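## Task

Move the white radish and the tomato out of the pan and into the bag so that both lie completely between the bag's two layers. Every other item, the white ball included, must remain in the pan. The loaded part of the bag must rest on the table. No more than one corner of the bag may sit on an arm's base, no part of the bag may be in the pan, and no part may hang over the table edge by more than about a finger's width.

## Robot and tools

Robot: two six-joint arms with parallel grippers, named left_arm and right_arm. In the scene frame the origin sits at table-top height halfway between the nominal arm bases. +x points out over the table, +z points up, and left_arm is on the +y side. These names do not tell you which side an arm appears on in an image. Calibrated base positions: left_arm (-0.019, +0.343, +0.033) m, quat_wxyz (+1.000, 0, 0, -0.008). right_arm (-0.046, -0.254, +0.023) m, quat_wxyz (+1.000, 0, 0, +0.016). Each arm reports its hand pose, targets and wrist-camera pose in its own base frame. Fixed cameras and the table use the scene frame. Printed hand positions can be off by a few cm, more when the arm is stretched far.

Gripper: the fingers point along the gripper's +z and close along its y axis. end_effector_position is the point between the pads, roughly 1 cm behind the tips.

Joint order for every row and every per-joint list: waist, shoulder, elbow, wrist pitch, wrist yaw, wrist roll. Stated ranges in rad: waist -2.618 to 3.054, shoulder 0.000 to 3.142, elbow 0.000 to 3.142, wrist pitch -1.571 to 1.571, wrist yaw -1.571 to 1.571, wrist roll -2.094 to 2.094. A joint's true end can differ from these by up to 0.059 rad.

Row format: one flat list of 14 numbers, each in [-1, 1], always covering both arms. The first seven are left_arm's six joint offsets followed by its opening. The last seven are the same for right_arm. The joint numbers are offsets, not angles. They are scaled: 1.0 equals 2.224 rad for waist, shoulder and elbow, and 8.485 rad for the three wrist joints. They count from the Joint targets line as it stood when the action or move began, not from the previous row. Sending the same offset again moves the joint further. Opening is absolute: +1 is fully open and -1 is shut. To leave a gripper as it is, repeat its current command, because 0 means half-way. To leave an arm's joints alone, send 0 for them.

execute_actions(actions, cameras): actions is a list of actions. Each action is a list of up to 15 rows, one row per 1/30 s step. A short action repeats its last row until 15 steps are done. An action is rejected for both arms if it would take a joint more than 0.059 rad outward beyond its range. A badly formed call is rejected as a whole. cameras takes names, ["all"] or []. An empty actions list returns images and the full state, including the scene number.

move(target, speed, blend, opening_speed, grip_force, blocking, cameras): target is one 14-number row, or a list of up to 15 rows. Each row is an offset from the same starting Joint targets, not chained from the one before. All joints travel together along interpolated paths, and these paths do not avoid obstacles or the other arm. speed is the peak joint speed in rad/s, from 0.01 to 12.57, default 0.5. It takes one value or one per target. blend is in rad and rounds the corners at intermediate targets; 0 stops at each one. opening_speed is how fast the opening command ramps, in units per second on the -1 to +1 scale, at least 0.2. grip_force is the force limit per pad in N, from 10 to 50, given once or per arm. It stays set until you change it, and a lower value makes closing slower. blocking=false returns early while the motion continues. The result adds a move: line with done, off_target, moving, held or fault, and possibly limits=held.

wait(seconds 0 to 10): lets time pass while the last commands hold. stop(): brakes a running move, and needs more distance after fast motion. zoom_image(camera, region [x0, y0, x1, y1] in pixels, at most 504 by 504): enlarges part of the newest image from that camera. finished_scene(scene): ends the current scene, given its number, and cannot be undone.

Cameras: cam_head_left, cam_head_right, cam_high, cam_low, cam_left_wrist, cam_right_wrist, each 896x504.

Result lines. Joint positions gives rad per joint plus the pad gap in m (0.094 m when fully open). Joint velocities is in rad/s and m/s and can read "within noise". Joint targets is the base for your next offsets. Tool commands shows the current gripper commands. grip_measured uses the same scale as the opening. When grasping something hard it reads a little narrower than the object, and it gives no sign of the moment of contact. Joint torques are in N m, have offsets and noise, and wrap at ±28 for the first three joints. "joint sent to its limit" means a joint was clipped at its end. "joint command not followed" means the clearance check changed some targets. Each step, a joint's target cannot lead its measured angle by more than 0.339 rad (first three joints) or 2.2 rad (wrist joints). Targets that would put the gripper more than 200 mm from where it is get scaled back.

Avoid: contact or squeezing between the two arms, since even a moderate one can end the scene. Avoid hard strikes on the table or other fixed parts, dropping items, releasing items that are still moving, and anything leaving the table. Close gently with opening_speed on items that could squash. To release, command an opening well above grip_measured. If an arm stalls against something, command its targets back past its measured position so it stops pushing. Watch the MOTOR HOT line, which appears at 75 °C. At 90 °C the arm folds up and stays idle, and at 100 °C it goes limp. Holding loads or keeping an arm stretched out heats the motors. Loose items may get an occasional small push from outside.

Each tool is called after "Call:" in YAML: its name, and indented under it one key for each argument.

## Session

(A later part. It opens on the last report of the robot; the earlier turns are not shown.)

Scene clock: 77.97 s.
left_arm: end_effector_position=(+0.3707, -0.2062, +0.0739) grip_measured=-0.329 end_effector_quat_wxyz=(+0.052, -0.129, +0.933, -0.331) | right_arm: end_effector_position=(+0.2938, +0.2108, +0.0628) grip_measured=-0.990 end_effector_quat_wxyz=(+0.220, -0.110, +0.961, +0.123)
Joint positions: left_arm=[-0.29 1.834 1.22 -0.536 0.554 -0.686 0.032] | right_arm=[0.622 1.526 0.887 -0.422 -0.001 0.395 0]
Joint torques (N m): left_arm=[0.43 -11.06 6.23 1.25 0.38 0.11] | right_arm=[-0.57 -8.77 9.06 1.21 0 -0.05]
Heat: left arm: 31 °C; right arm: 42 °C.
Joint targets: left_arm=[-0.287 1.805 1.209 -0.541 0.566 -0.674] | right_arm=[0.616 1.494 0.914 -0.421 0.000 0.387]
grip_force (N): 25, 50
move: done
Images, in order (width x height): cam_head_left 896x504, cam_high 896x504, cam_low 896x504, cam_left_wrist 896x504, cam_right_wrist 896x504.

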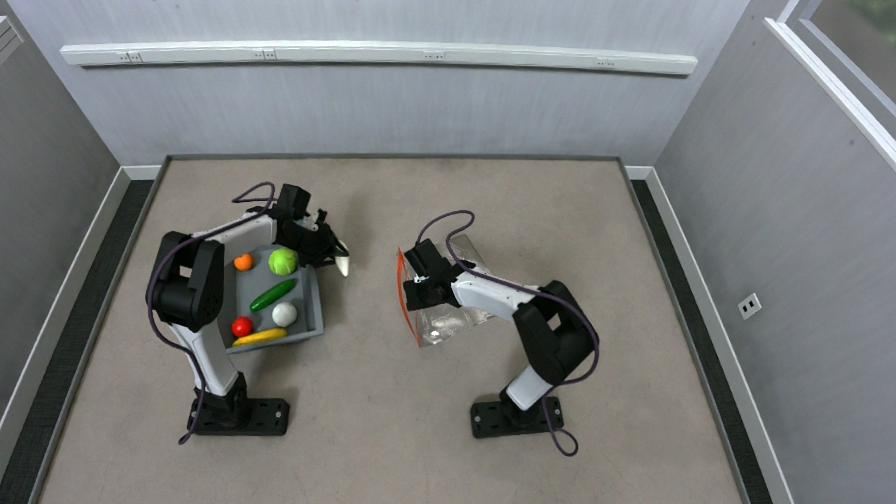

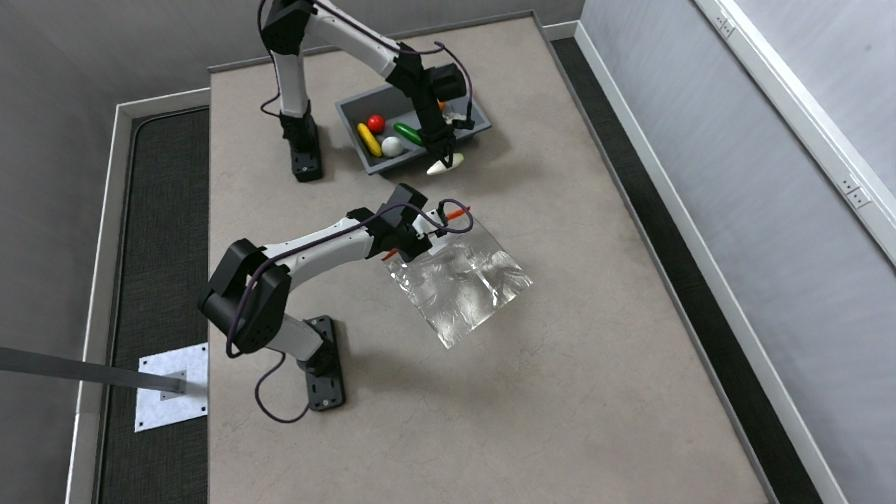

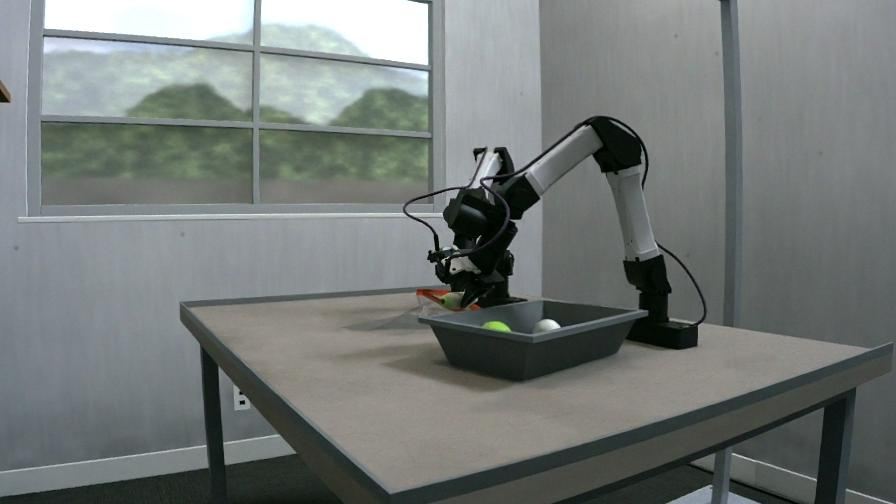

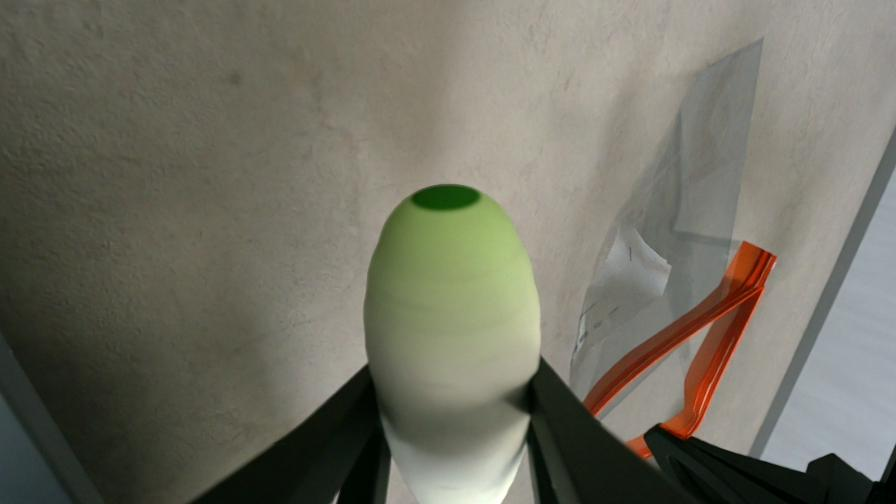

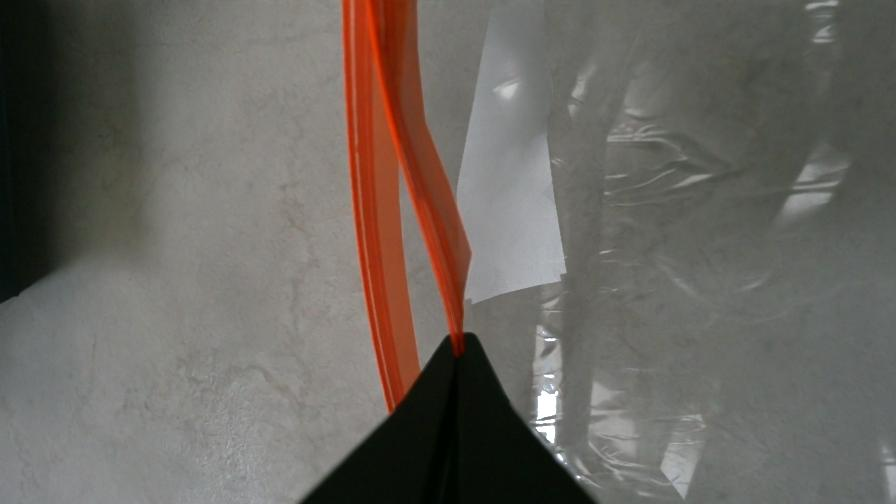

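Call:
move:
  target:
    - [0,0,0,0,0,0,-0.5,0.0141,0.1005,-0.0124,0.0179,0,0.0037,-1]
    - [0,0,0,0,0,0,-0.5,-0.0414,-0.0022,-0.0923,0.0237,0,-0.0108,-1]
  speed: 0.3
  cameras: ["cam_head_left","cam_low","cam_high","cam_left_wrist","cam_right_wrist"]

Call:
zoom_image:
  camera: "cam_head_left"
  region: [330, 200, 540, 380]

Call:
zoom_image:
  camera: "cam_low"
  region: [370, 220, 570, 370]

Scene clock: 82.43 s.
left_arm: end_effector_position=(+0.3707, -0.2062, +0.0739) grip_measured=-0.329 end_effector_quat_wxyz=(+0.052, -0.129, +0.933, -0.331) | right_arm: end_effector_position=(+0.2968, +0.1739, +0.0275) grip_measured=-0.990 end_effector_quat_wxyz=(+0.238, -0.109, +0.959, +0.106)
Joint positions: left_arm=[-0.29 1.834 1.22 -0.536 0.554 -0.686 0.032] | right_arm=[0.53 1.52 0.714 -0.239 -0.001 0.304 0]
Joint torques (N m): left_arm=[0.46 -11.07 6.15 1.26 0.37 0.11] | right_arm=[-0.57 -8.21 5.61 1.33 0 -0.06]
Heat: left arm: 32 °C; right arm: 42 °C.
Joint targets: left_arm=[-0.287 1.805 1.209 -0.541 0.566 -0.674] | right_arm=[0.524 1.489 0.709 -0.220 0.000 0.296]
grip_force (N): 25, 50
move: done
Images, in order (width x height): cam_head_left 896x504, cam_high 896x504, cam_low 896x504, cam_left_wrist 896x504, cam_right_wrist 896x504.

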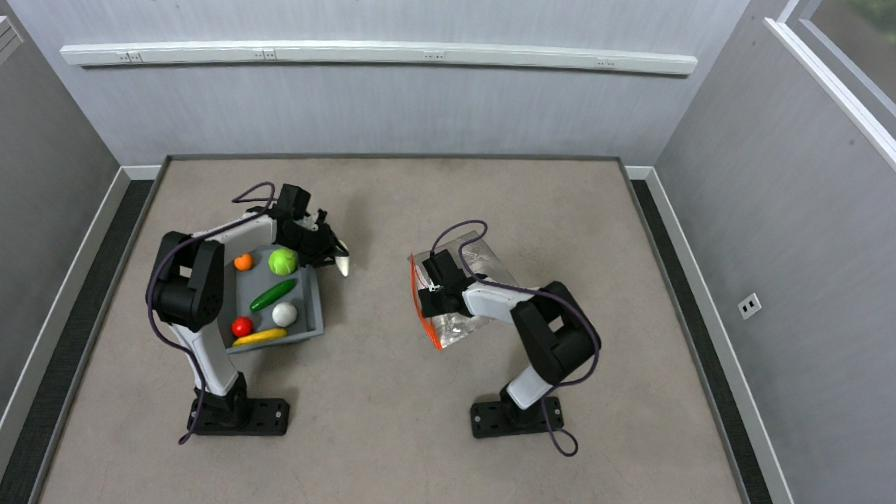

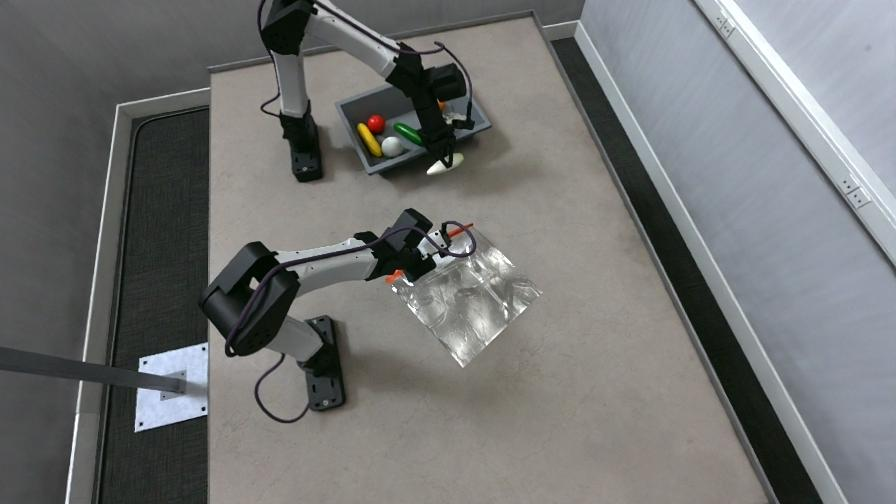

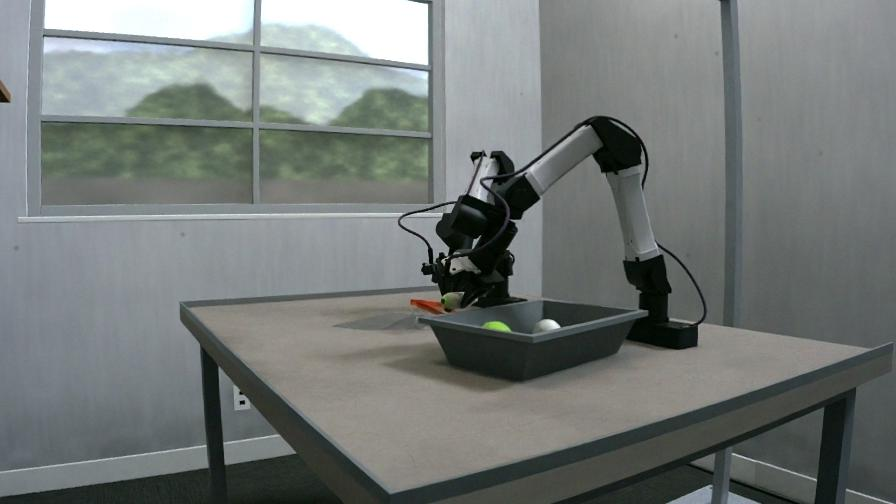

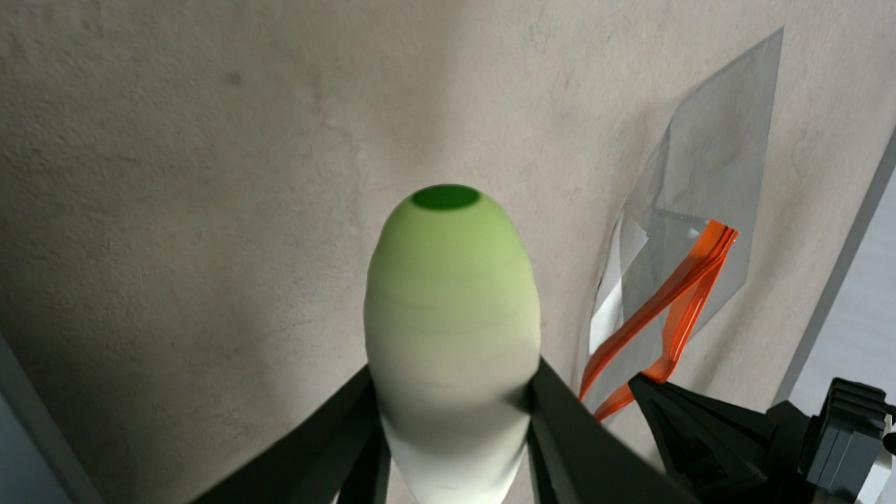

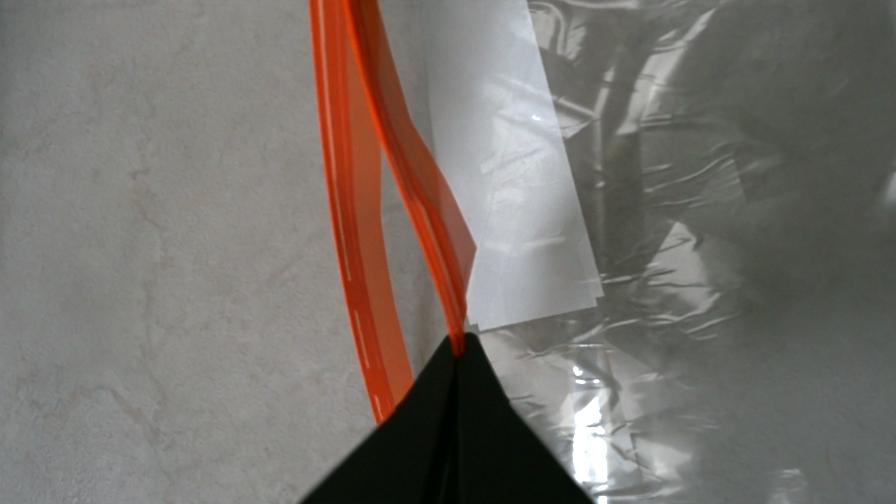

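Scaled by 2.400 from the camera's 896x504 image, which has a finer 1280x720 frame.

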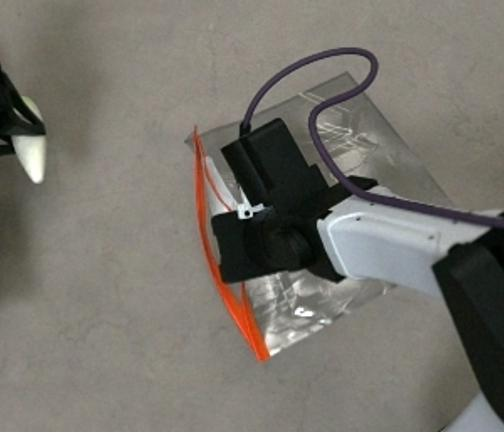

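Scaled by 2.520 from the camera's 896x504 image, which has a finer 1280x720 frame.

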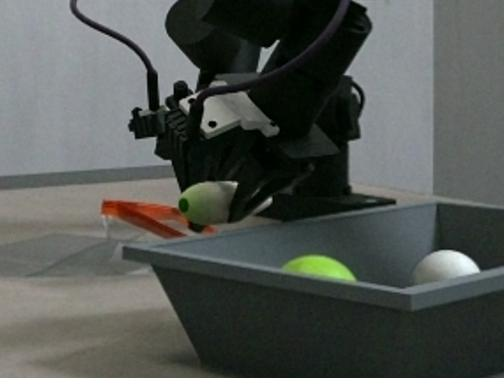

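Call:
move:
  target: [-0.2217,-0.0322,-0.0733,0.0364,-0.0345,-0.0656,-0.5,0,0,0,0,0,0,-1]
  speed: 0.35
  cameras: ["cam_head_left","cam_low","cam_high","cam_left_wrist","cam_right_wrist"]

Call:
zoom_image:
  camera: "cam_head_left"
  region: [330, 200, 540, 380]

Call:
zoom_image:
  camera: "cam_low"
  region: [370, 220, 570, 370]

Scene clock: 85.97 s.
left_arm: end_effector_position=(+0.2757, -0.3425, +0.0647) grip_measured=-0.329 end_effector_quat_wxyz=(+0.049, -0.161, +0.929, -0.331) | right_arm: end_effector_position=(+0.2969, +0.1740, +0.0275) grip_measured=-0.990 end_effector_quat_wxyz=(+0.238, -0.109, +0.959, +0.106)
Joint positions: left_arm=[-0.78 1.762 1.058 -0.241 0.29 -1.217 0.032] | right_arm=[0.53 1.52 0.714 -0.238 -0.001 0.303 0]
Joint torques (N m): left_arm=[0.18 -10.48 6.27 1.76 -0.06 -0.11] | right_arm=[-0.54 -8.21 5.61 1.36 0 -0.05]
Heat: left arm: 33 °C; right arm: 41 °C.
Joint targets: left_arm=[-0.780 1.733 1.046 -0.232 0.273 -1.230] | right_arm=[0.524 1.489 0.709 -0.220 0.000 0.295]
grip_force (N): 25, 50
move: done
Images, in order (width x height): cam_head_left 896x504, cam_high 896x504, cam_low 896x504, cam_left_wrist 896x504, cam_right_wrist 896x504.

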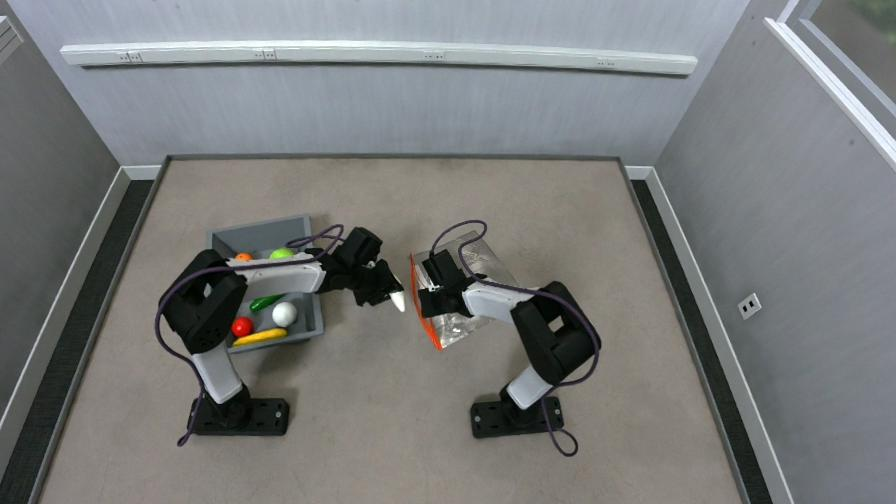

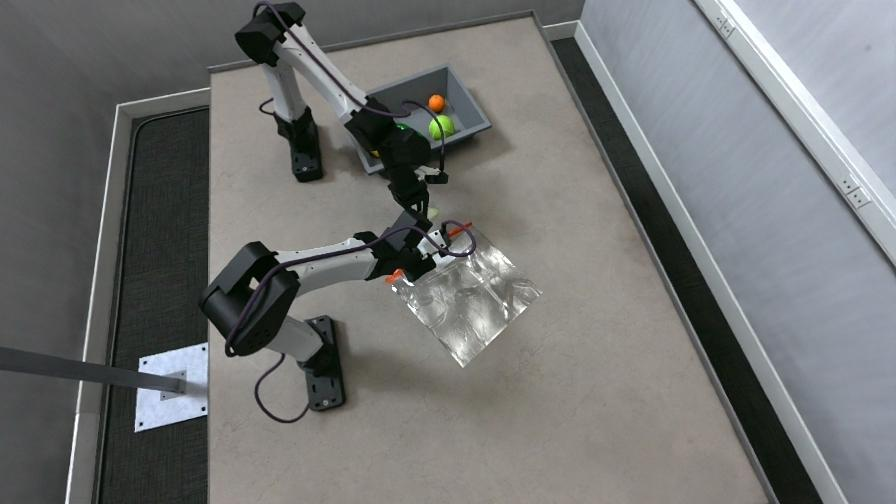

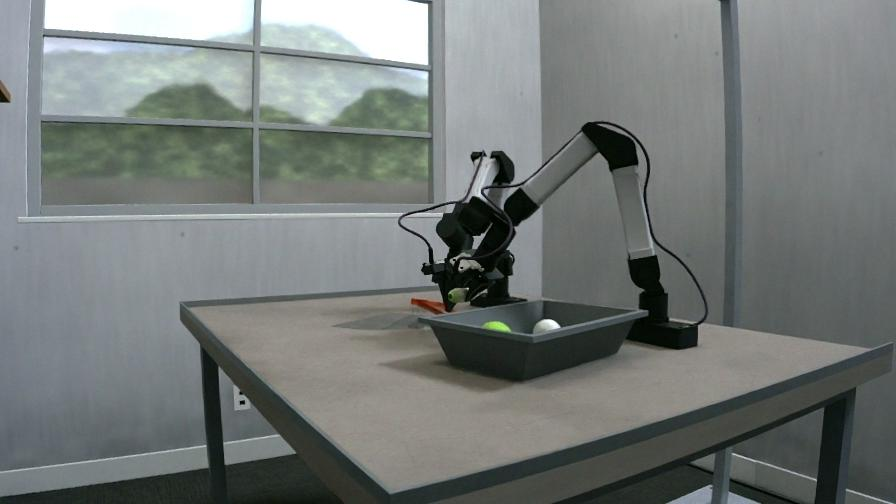

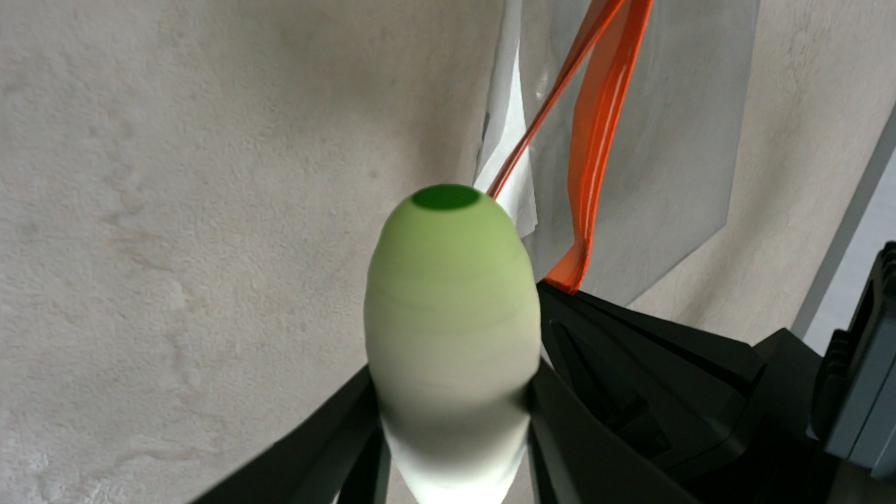

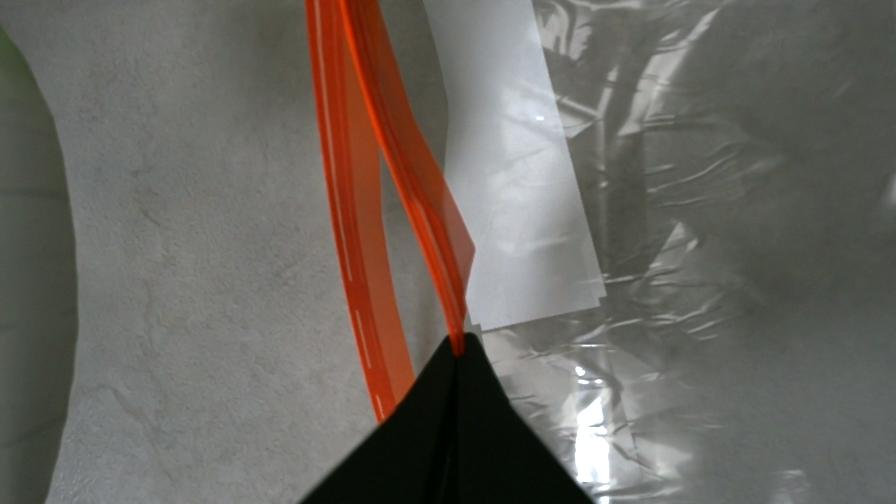

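Scaled by 2.400 from the camera's 896x504 image, which has a finer 1280x720 frame.

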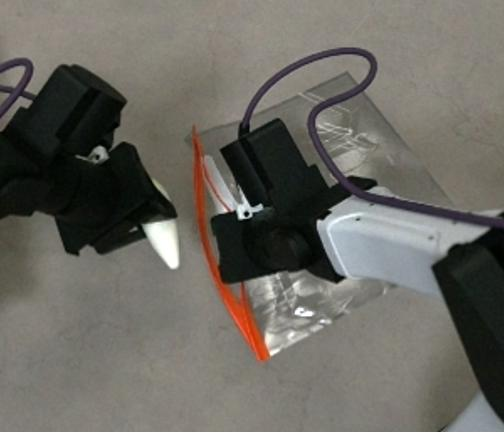

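Scaled by 2.520 from the camera's 896x504 image, which has a finer 1280x720 frame.

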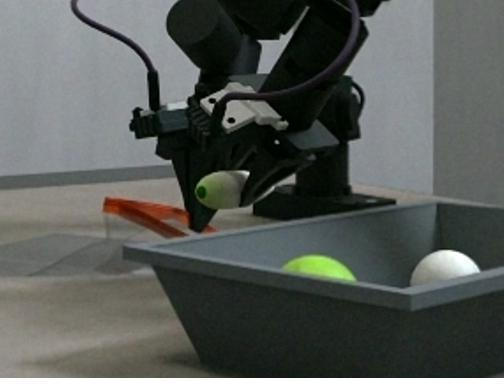

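Call:
move:
  target: [0.0079,0.102,0.1334,-0.0088,0.0012,0.0015,-0.5,0,0,0,0,0,0,-1]
  speed: 0.25
  cameras: ["cam_head_left","cam_low","cam_high","cam_left_wrist","cam_right_wrist"]

Call:
zoom_image:
  camera: "cam_head_left"
  region: [330, 200, 540, 380]

Call:
zoom_image:
  camera: "cam_low"
  region: [370, 220, 570, 370]

Scene clock: 90.10 s.
left_arm: end_effector_position=(+0.3223, -0.3810, +0.0755) grip_measured=-0.329 end_effector_quat_wxyz=(+0.060, -0.163, +0.923, -0.342) | right_arm: end_effector_position=(+0.2969, +0.1740, +0.0275) grip_measured=-0.990 end_effector_quat_wxyz=(+0.238, -0.109, +0.959, +0.106)
Joint positions: left_arm=[-0.769 1.94 1.319 -0.292 0.29 -1.218 0.032] | right_arm=[0.53 1.52 0.714 -0.238 -0.001 0.303 0]
Joint torques (N m): left_arm=[0.73 -8.46 10 1.58 0.03 0] | right_arm=[-0.51 -8.21 5.6 1.36 0 -0.05]
Heat: left arm: 33 °C; right arm: 41 °C.
Joint targets: left_arm=[-0.762 1.960 1.343 -0.307 0.284 -1.218] | right_arm=[0.524 1.489 0.709 -0.220 0.000 0.295]
grip_force (N): 25, 50
move: done
Images, in order (width x height): cam_head_left 896x504, cam_high 896x504, cam_low 896x504, cam_left_wrist 896x504, cam_right_wrist 896x504.

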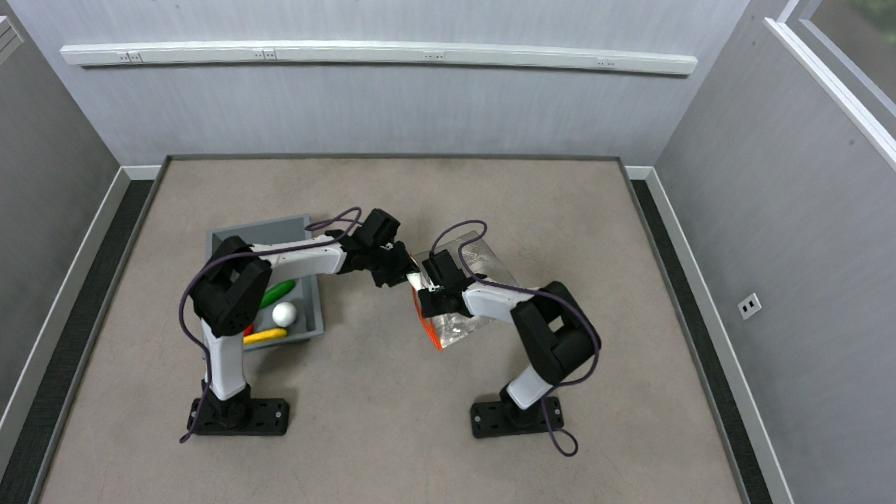

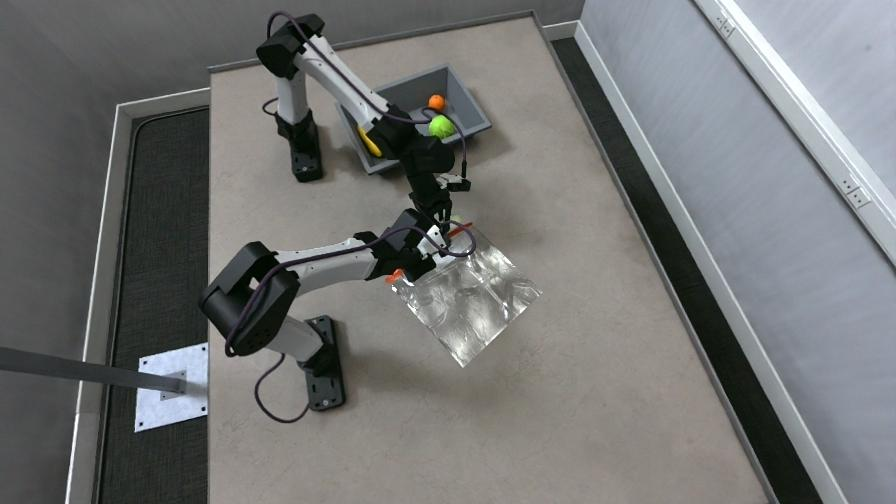

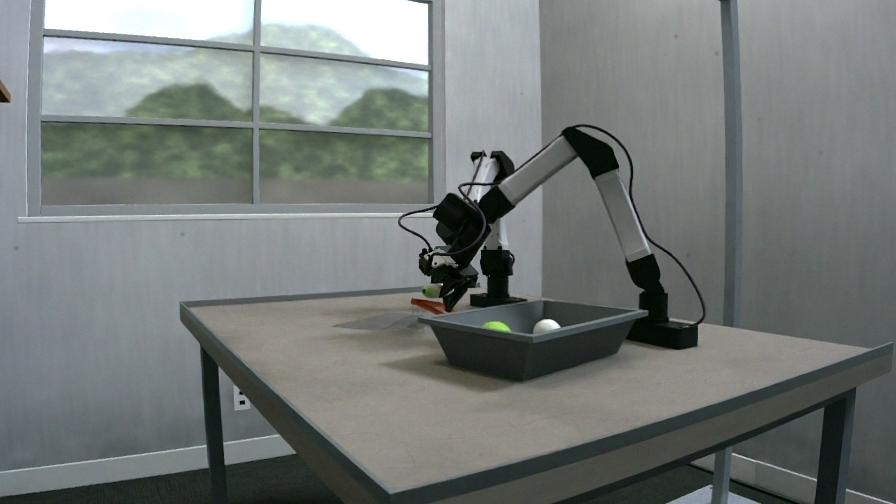

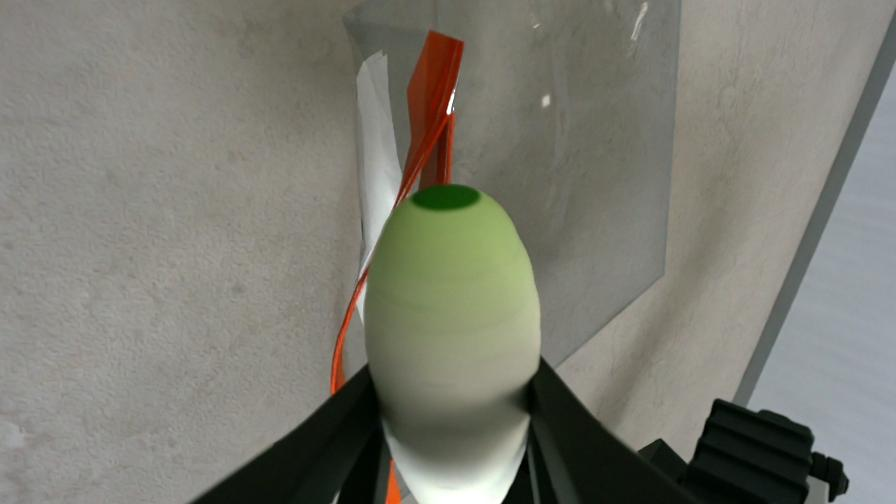

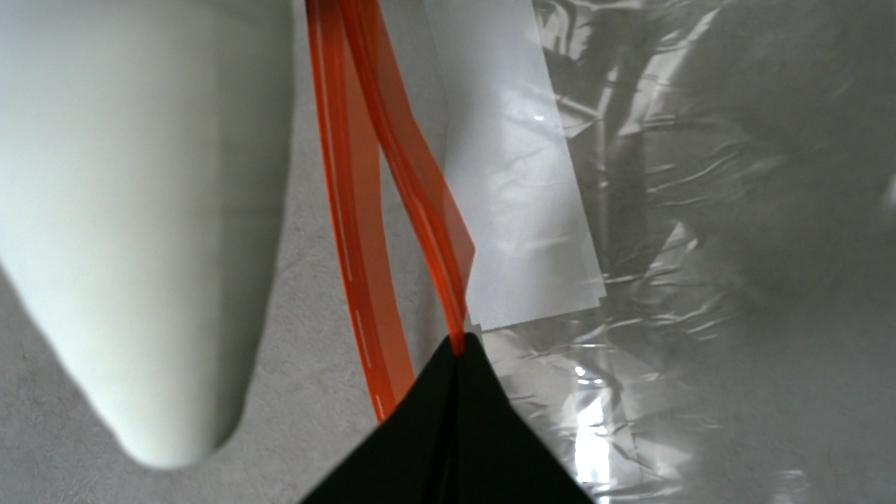

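Scaled by 2.400 from the camera's 896x504 image, which has a finer 1280x720 frame.

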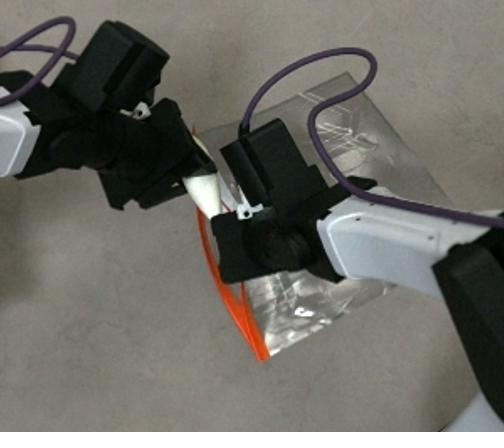

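Scaled by 2.520 from the camera's 896x504 image, which has a finer 1280x720 frame.

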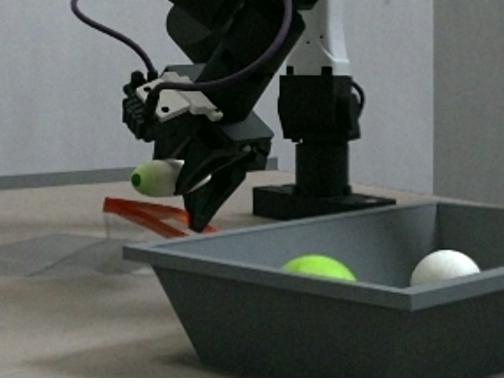

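Call:
move:
  target:
    - [-0.01,0.0285,0.0415,-0.0027,-0.0016,-0.0008,-0.5,0,0,0,0,0,0,-1]
    - [-0.01,0.0787,-0.0116,0.0243,-0.0016,-0.0008,-0.5,0,0,0,0,0,0,-1]
  speed: 0.15
  cameras: ["cam_head_left","cam_low","cam_high","cam_left_wrist","cam_right_wrist"]

Call:
zoom_image:
  camera: "cam_head_left"
  region: [330, 200, 540, 380]

Call:
zoom_image:
  camera: "cam_low"
  region: [370, 220, 570, 370]

Scene clock: 94.37 s.
left_arm: end_effector_position=(+0.3378, -0.4020, +0.0204) grip_measured=-0.329 end_effector_quat_wxyz=(+0.065, -0.158, +0.922, -0.349) | right_arm: end_effector_position=(+0.2954, +0.1729, +0.0258) grip_measured=-0.990 end_effector_quat_wxyz=(+0.236, -0.109, +0.960, +0.105)
Joint positions: left_arm=[-0.778 2.114 1.327 -0.107 0.286 -1.218 0.032] | right_arm=[0.529 1.52 0.709 -0.239 -0.001 0.303 0]
Joint torques (N m): left_arm=[-0.18 -9.36 6.17 1.85 -0.08 -0.06] | right_arm=[-0.5 -8.2 6.06 1.34 0 -0.05]
Heat: left arm: 33 °C; right arm: 41 °C.
Joint targets: left_arm=[-0.785 2.135 1.317 -0.101 0.270 -1.225] | right_arm=[0.524 1.489 0.709 -0.220 0.000 0.295]
grip_force (N): 25, 50
move: done
Images, in order (width x height): cam_head_left 896x504, cam_high 896x504, cam_low 896x504, cam_left_wrist 896x504, cam_right_wrist 896x504.

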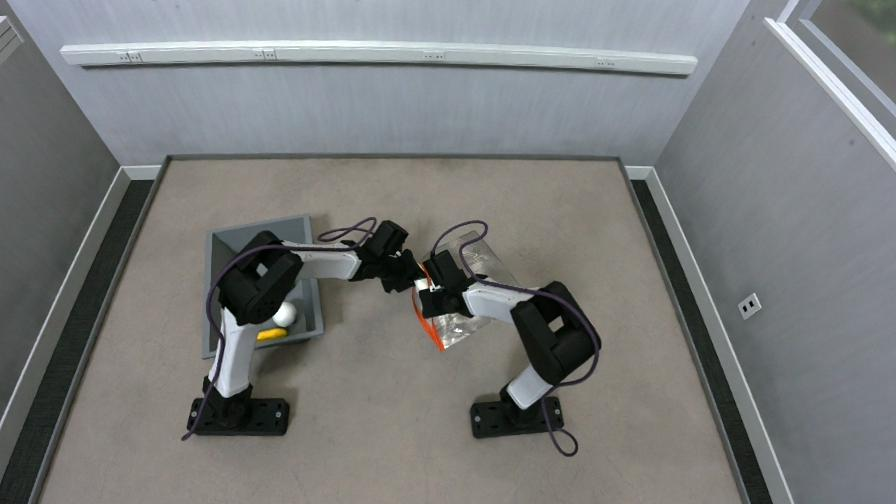

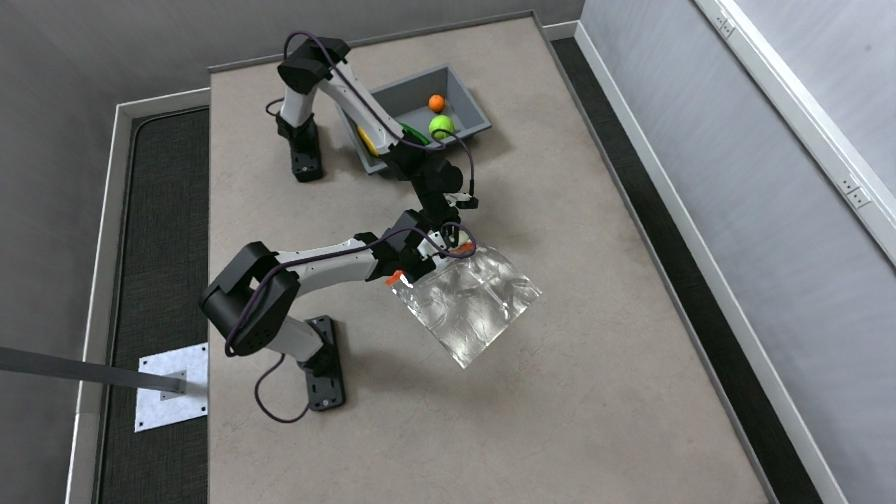

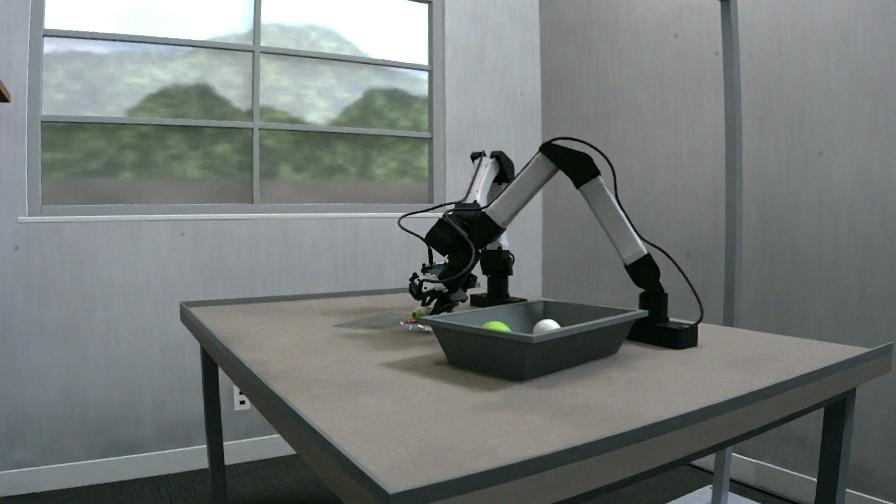

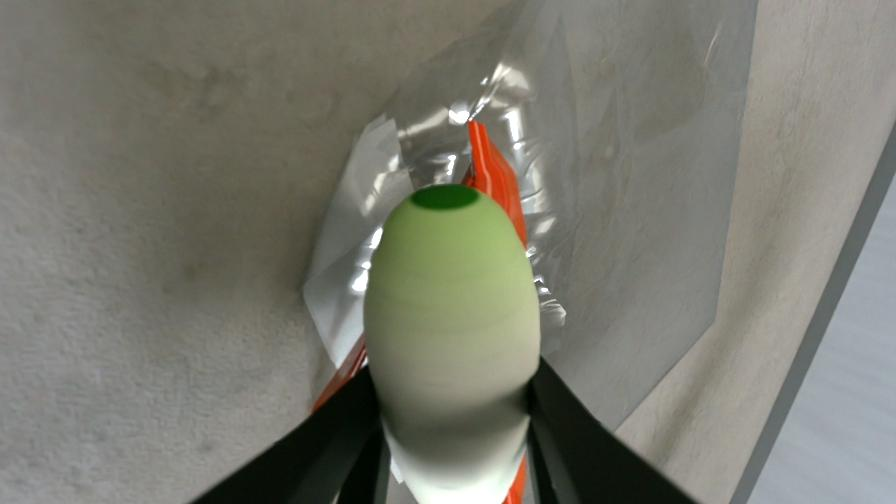

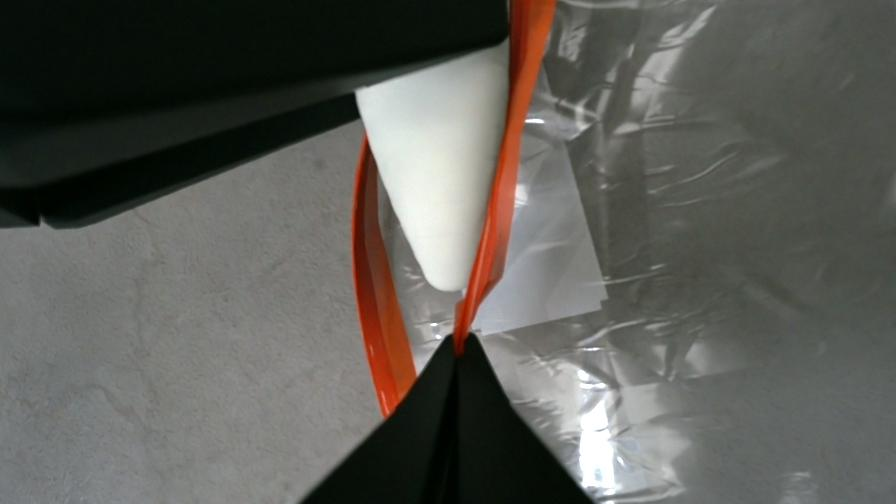

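Scaled by 2.400 from the camera's 896x504 image, which has a finer 1280x720 frame.

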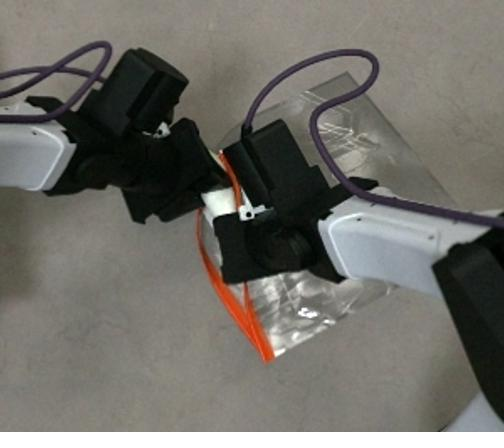

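Scaled by 2.520 from the camera's 896x504 image, which has a finer 1280x720 frame.

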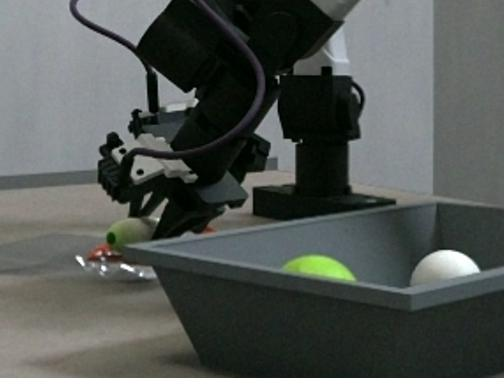

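Call:
move:
  target:
    - [0,-0.0114,0.0121,-0.0061,0,0,-0.5,-0.0334,-0.0201,0.0027,-0.006,0,-0.0087,-1]
    - [-0.0307,-0.0309,-0.0214,-0.0008,-0.0049,-0.0077,-0.5,-0.0334,-0.0201,0.0027,-0.006,0,-0.0087,-1]
    - [-0.0307,-0.0129,-0.0329,0.0069,-0.0049,-0.0077,-0.5,-0.0334,-0.0201,0.0027,-0.006,0,-0.0087,-1]
  speed: 0.15
  cameras: ["cam_head_left","cam_low","cam_high","cam_left_wrist","cam_right_wrist"]

Call:
zoom_image:
  camera: "cam_head_left"
  region: [330, 200, 540, 380]

Call:
zoom_image:
  camera: "cam_low"
  region: [370, 220, 570, 370]

Scene clock: 98.57 s.
left_arm: end_effector_position=(+0.3060, -0.4132, +0.0080) grip_measured=-0.329 end_effector_quat_wxyz=(+0.058, -0.159, +0.924, -0.343) | right_arm: end_effector_position=(+0.3042, +0.1491, +0.0361) grip_measured=-0.990 end_effector_quat_wxyz=(+0.248, -0.109, +0.959, +0.089)
Joint positions: left_arm=[-0.851 2.101 1.255 -0.051 0.245 -1.278 0.032] | right_arm=[0.455 1.475 0.709 -0.272 -0.001 0.23 0]
Joint torques (N m): left_arm=[0.1 -10.29 5.97 1.84 -0.1 -0.11] | right_arm=[-0.53 -7.92 6.78 1.2 0 -0.05]
Heat: left arm: 34 °C; right arm: 41 °C.
Joint targets: left_arm=[-0.853 2.106 1.244 -0.042 0.228 -1.290] | right_arm=[0.450 1.444 0.715 -0.271 0.000 0.222]
grip_force (N): 25, 50
move: done
Images, in order (width x height): cam_head_left 896x504, cam_high 896x504, cam_low 896x504, cam_left_wrist 896x504, cam_right_wrist 896x504.

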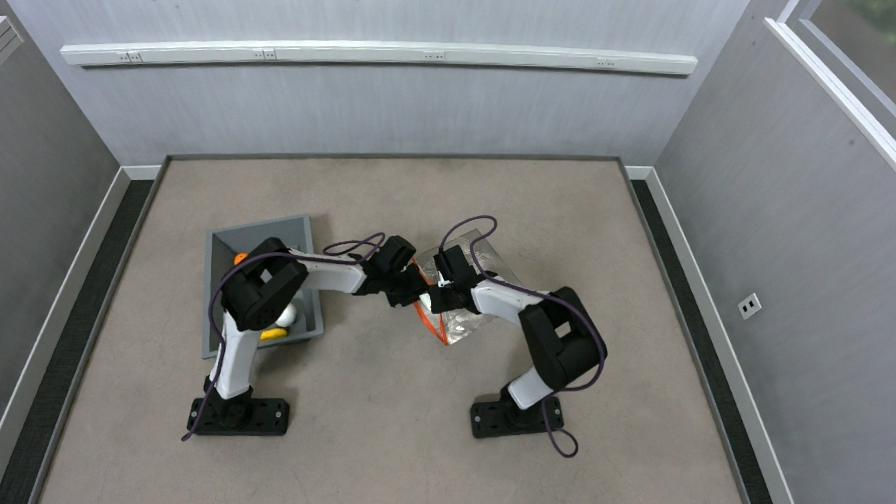

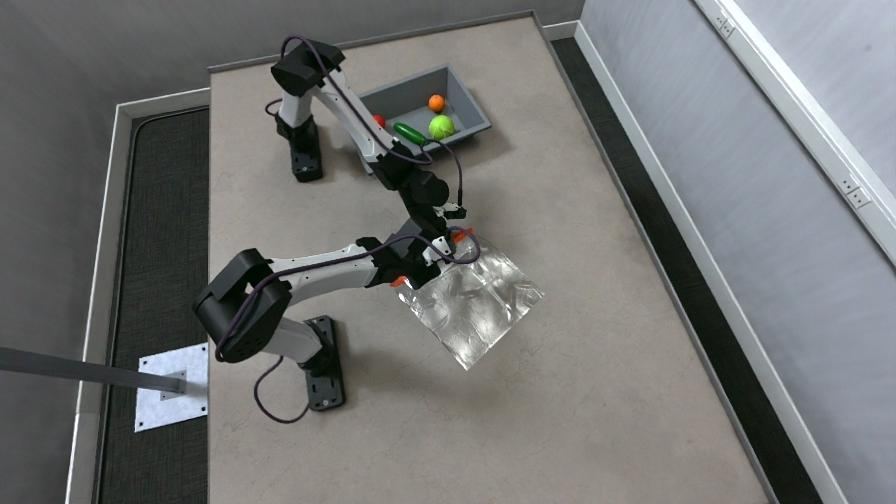

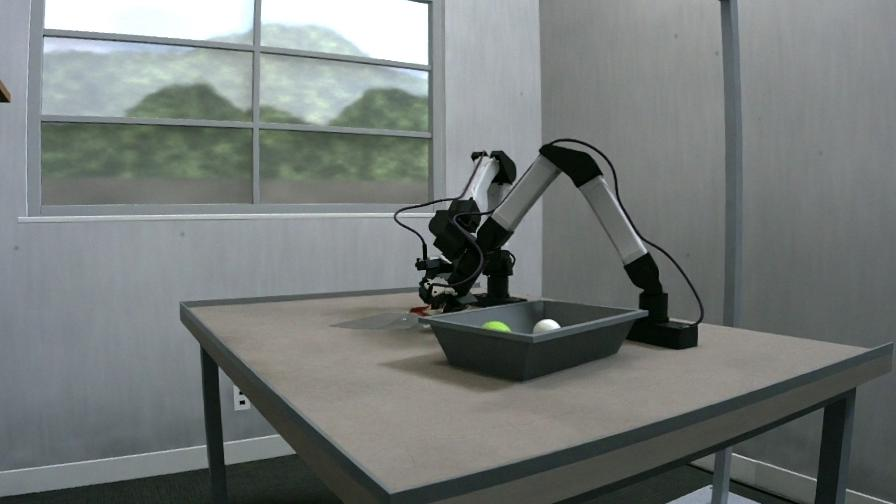

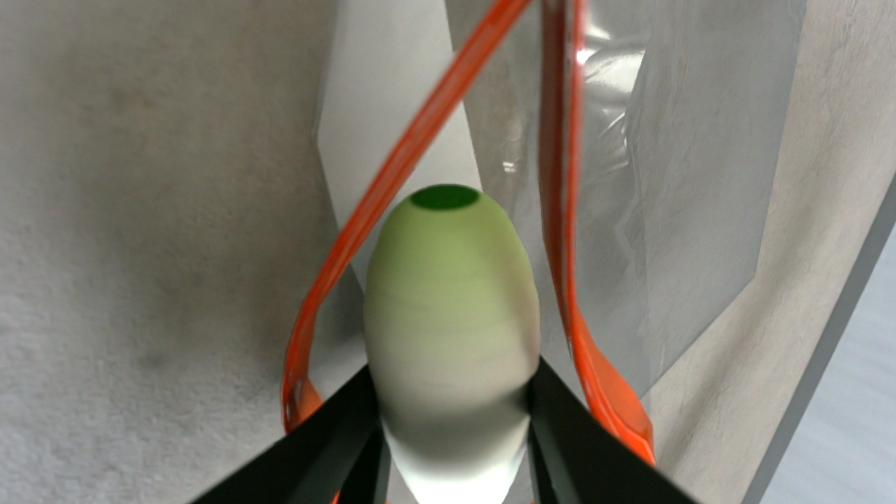

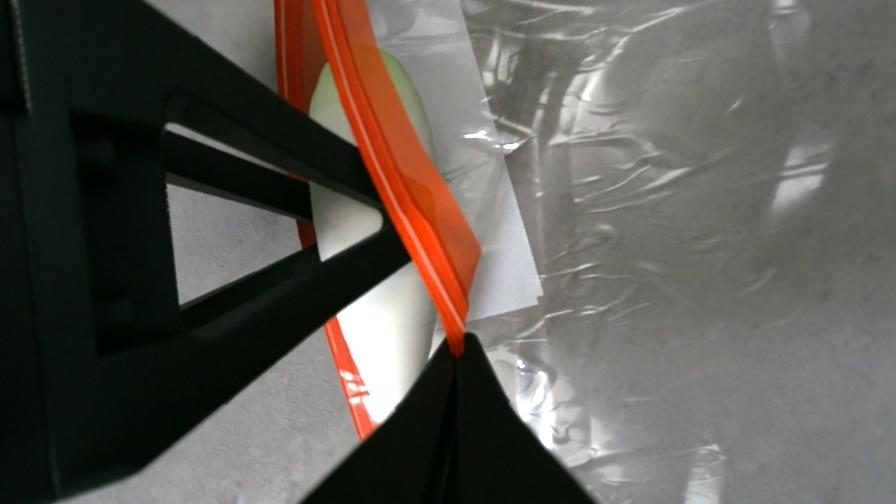

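Scaled by 2.400 from the camera's 896x504 image, which has a finer 1280x720 frame.

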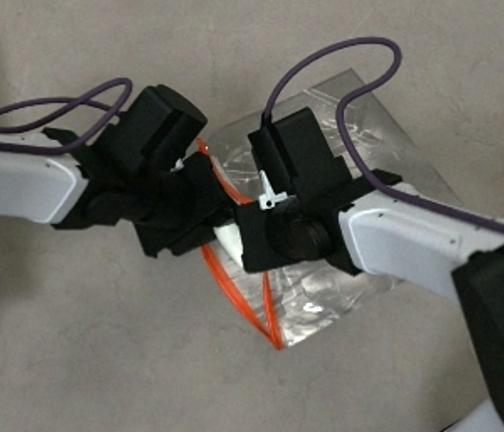

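Scaled by 2.520 from the camera's 896x504 image, which has a finer 1280x720 frame.

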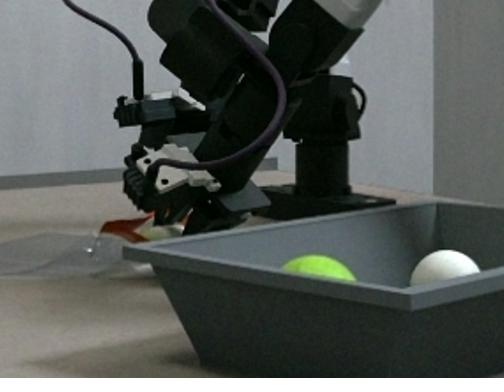

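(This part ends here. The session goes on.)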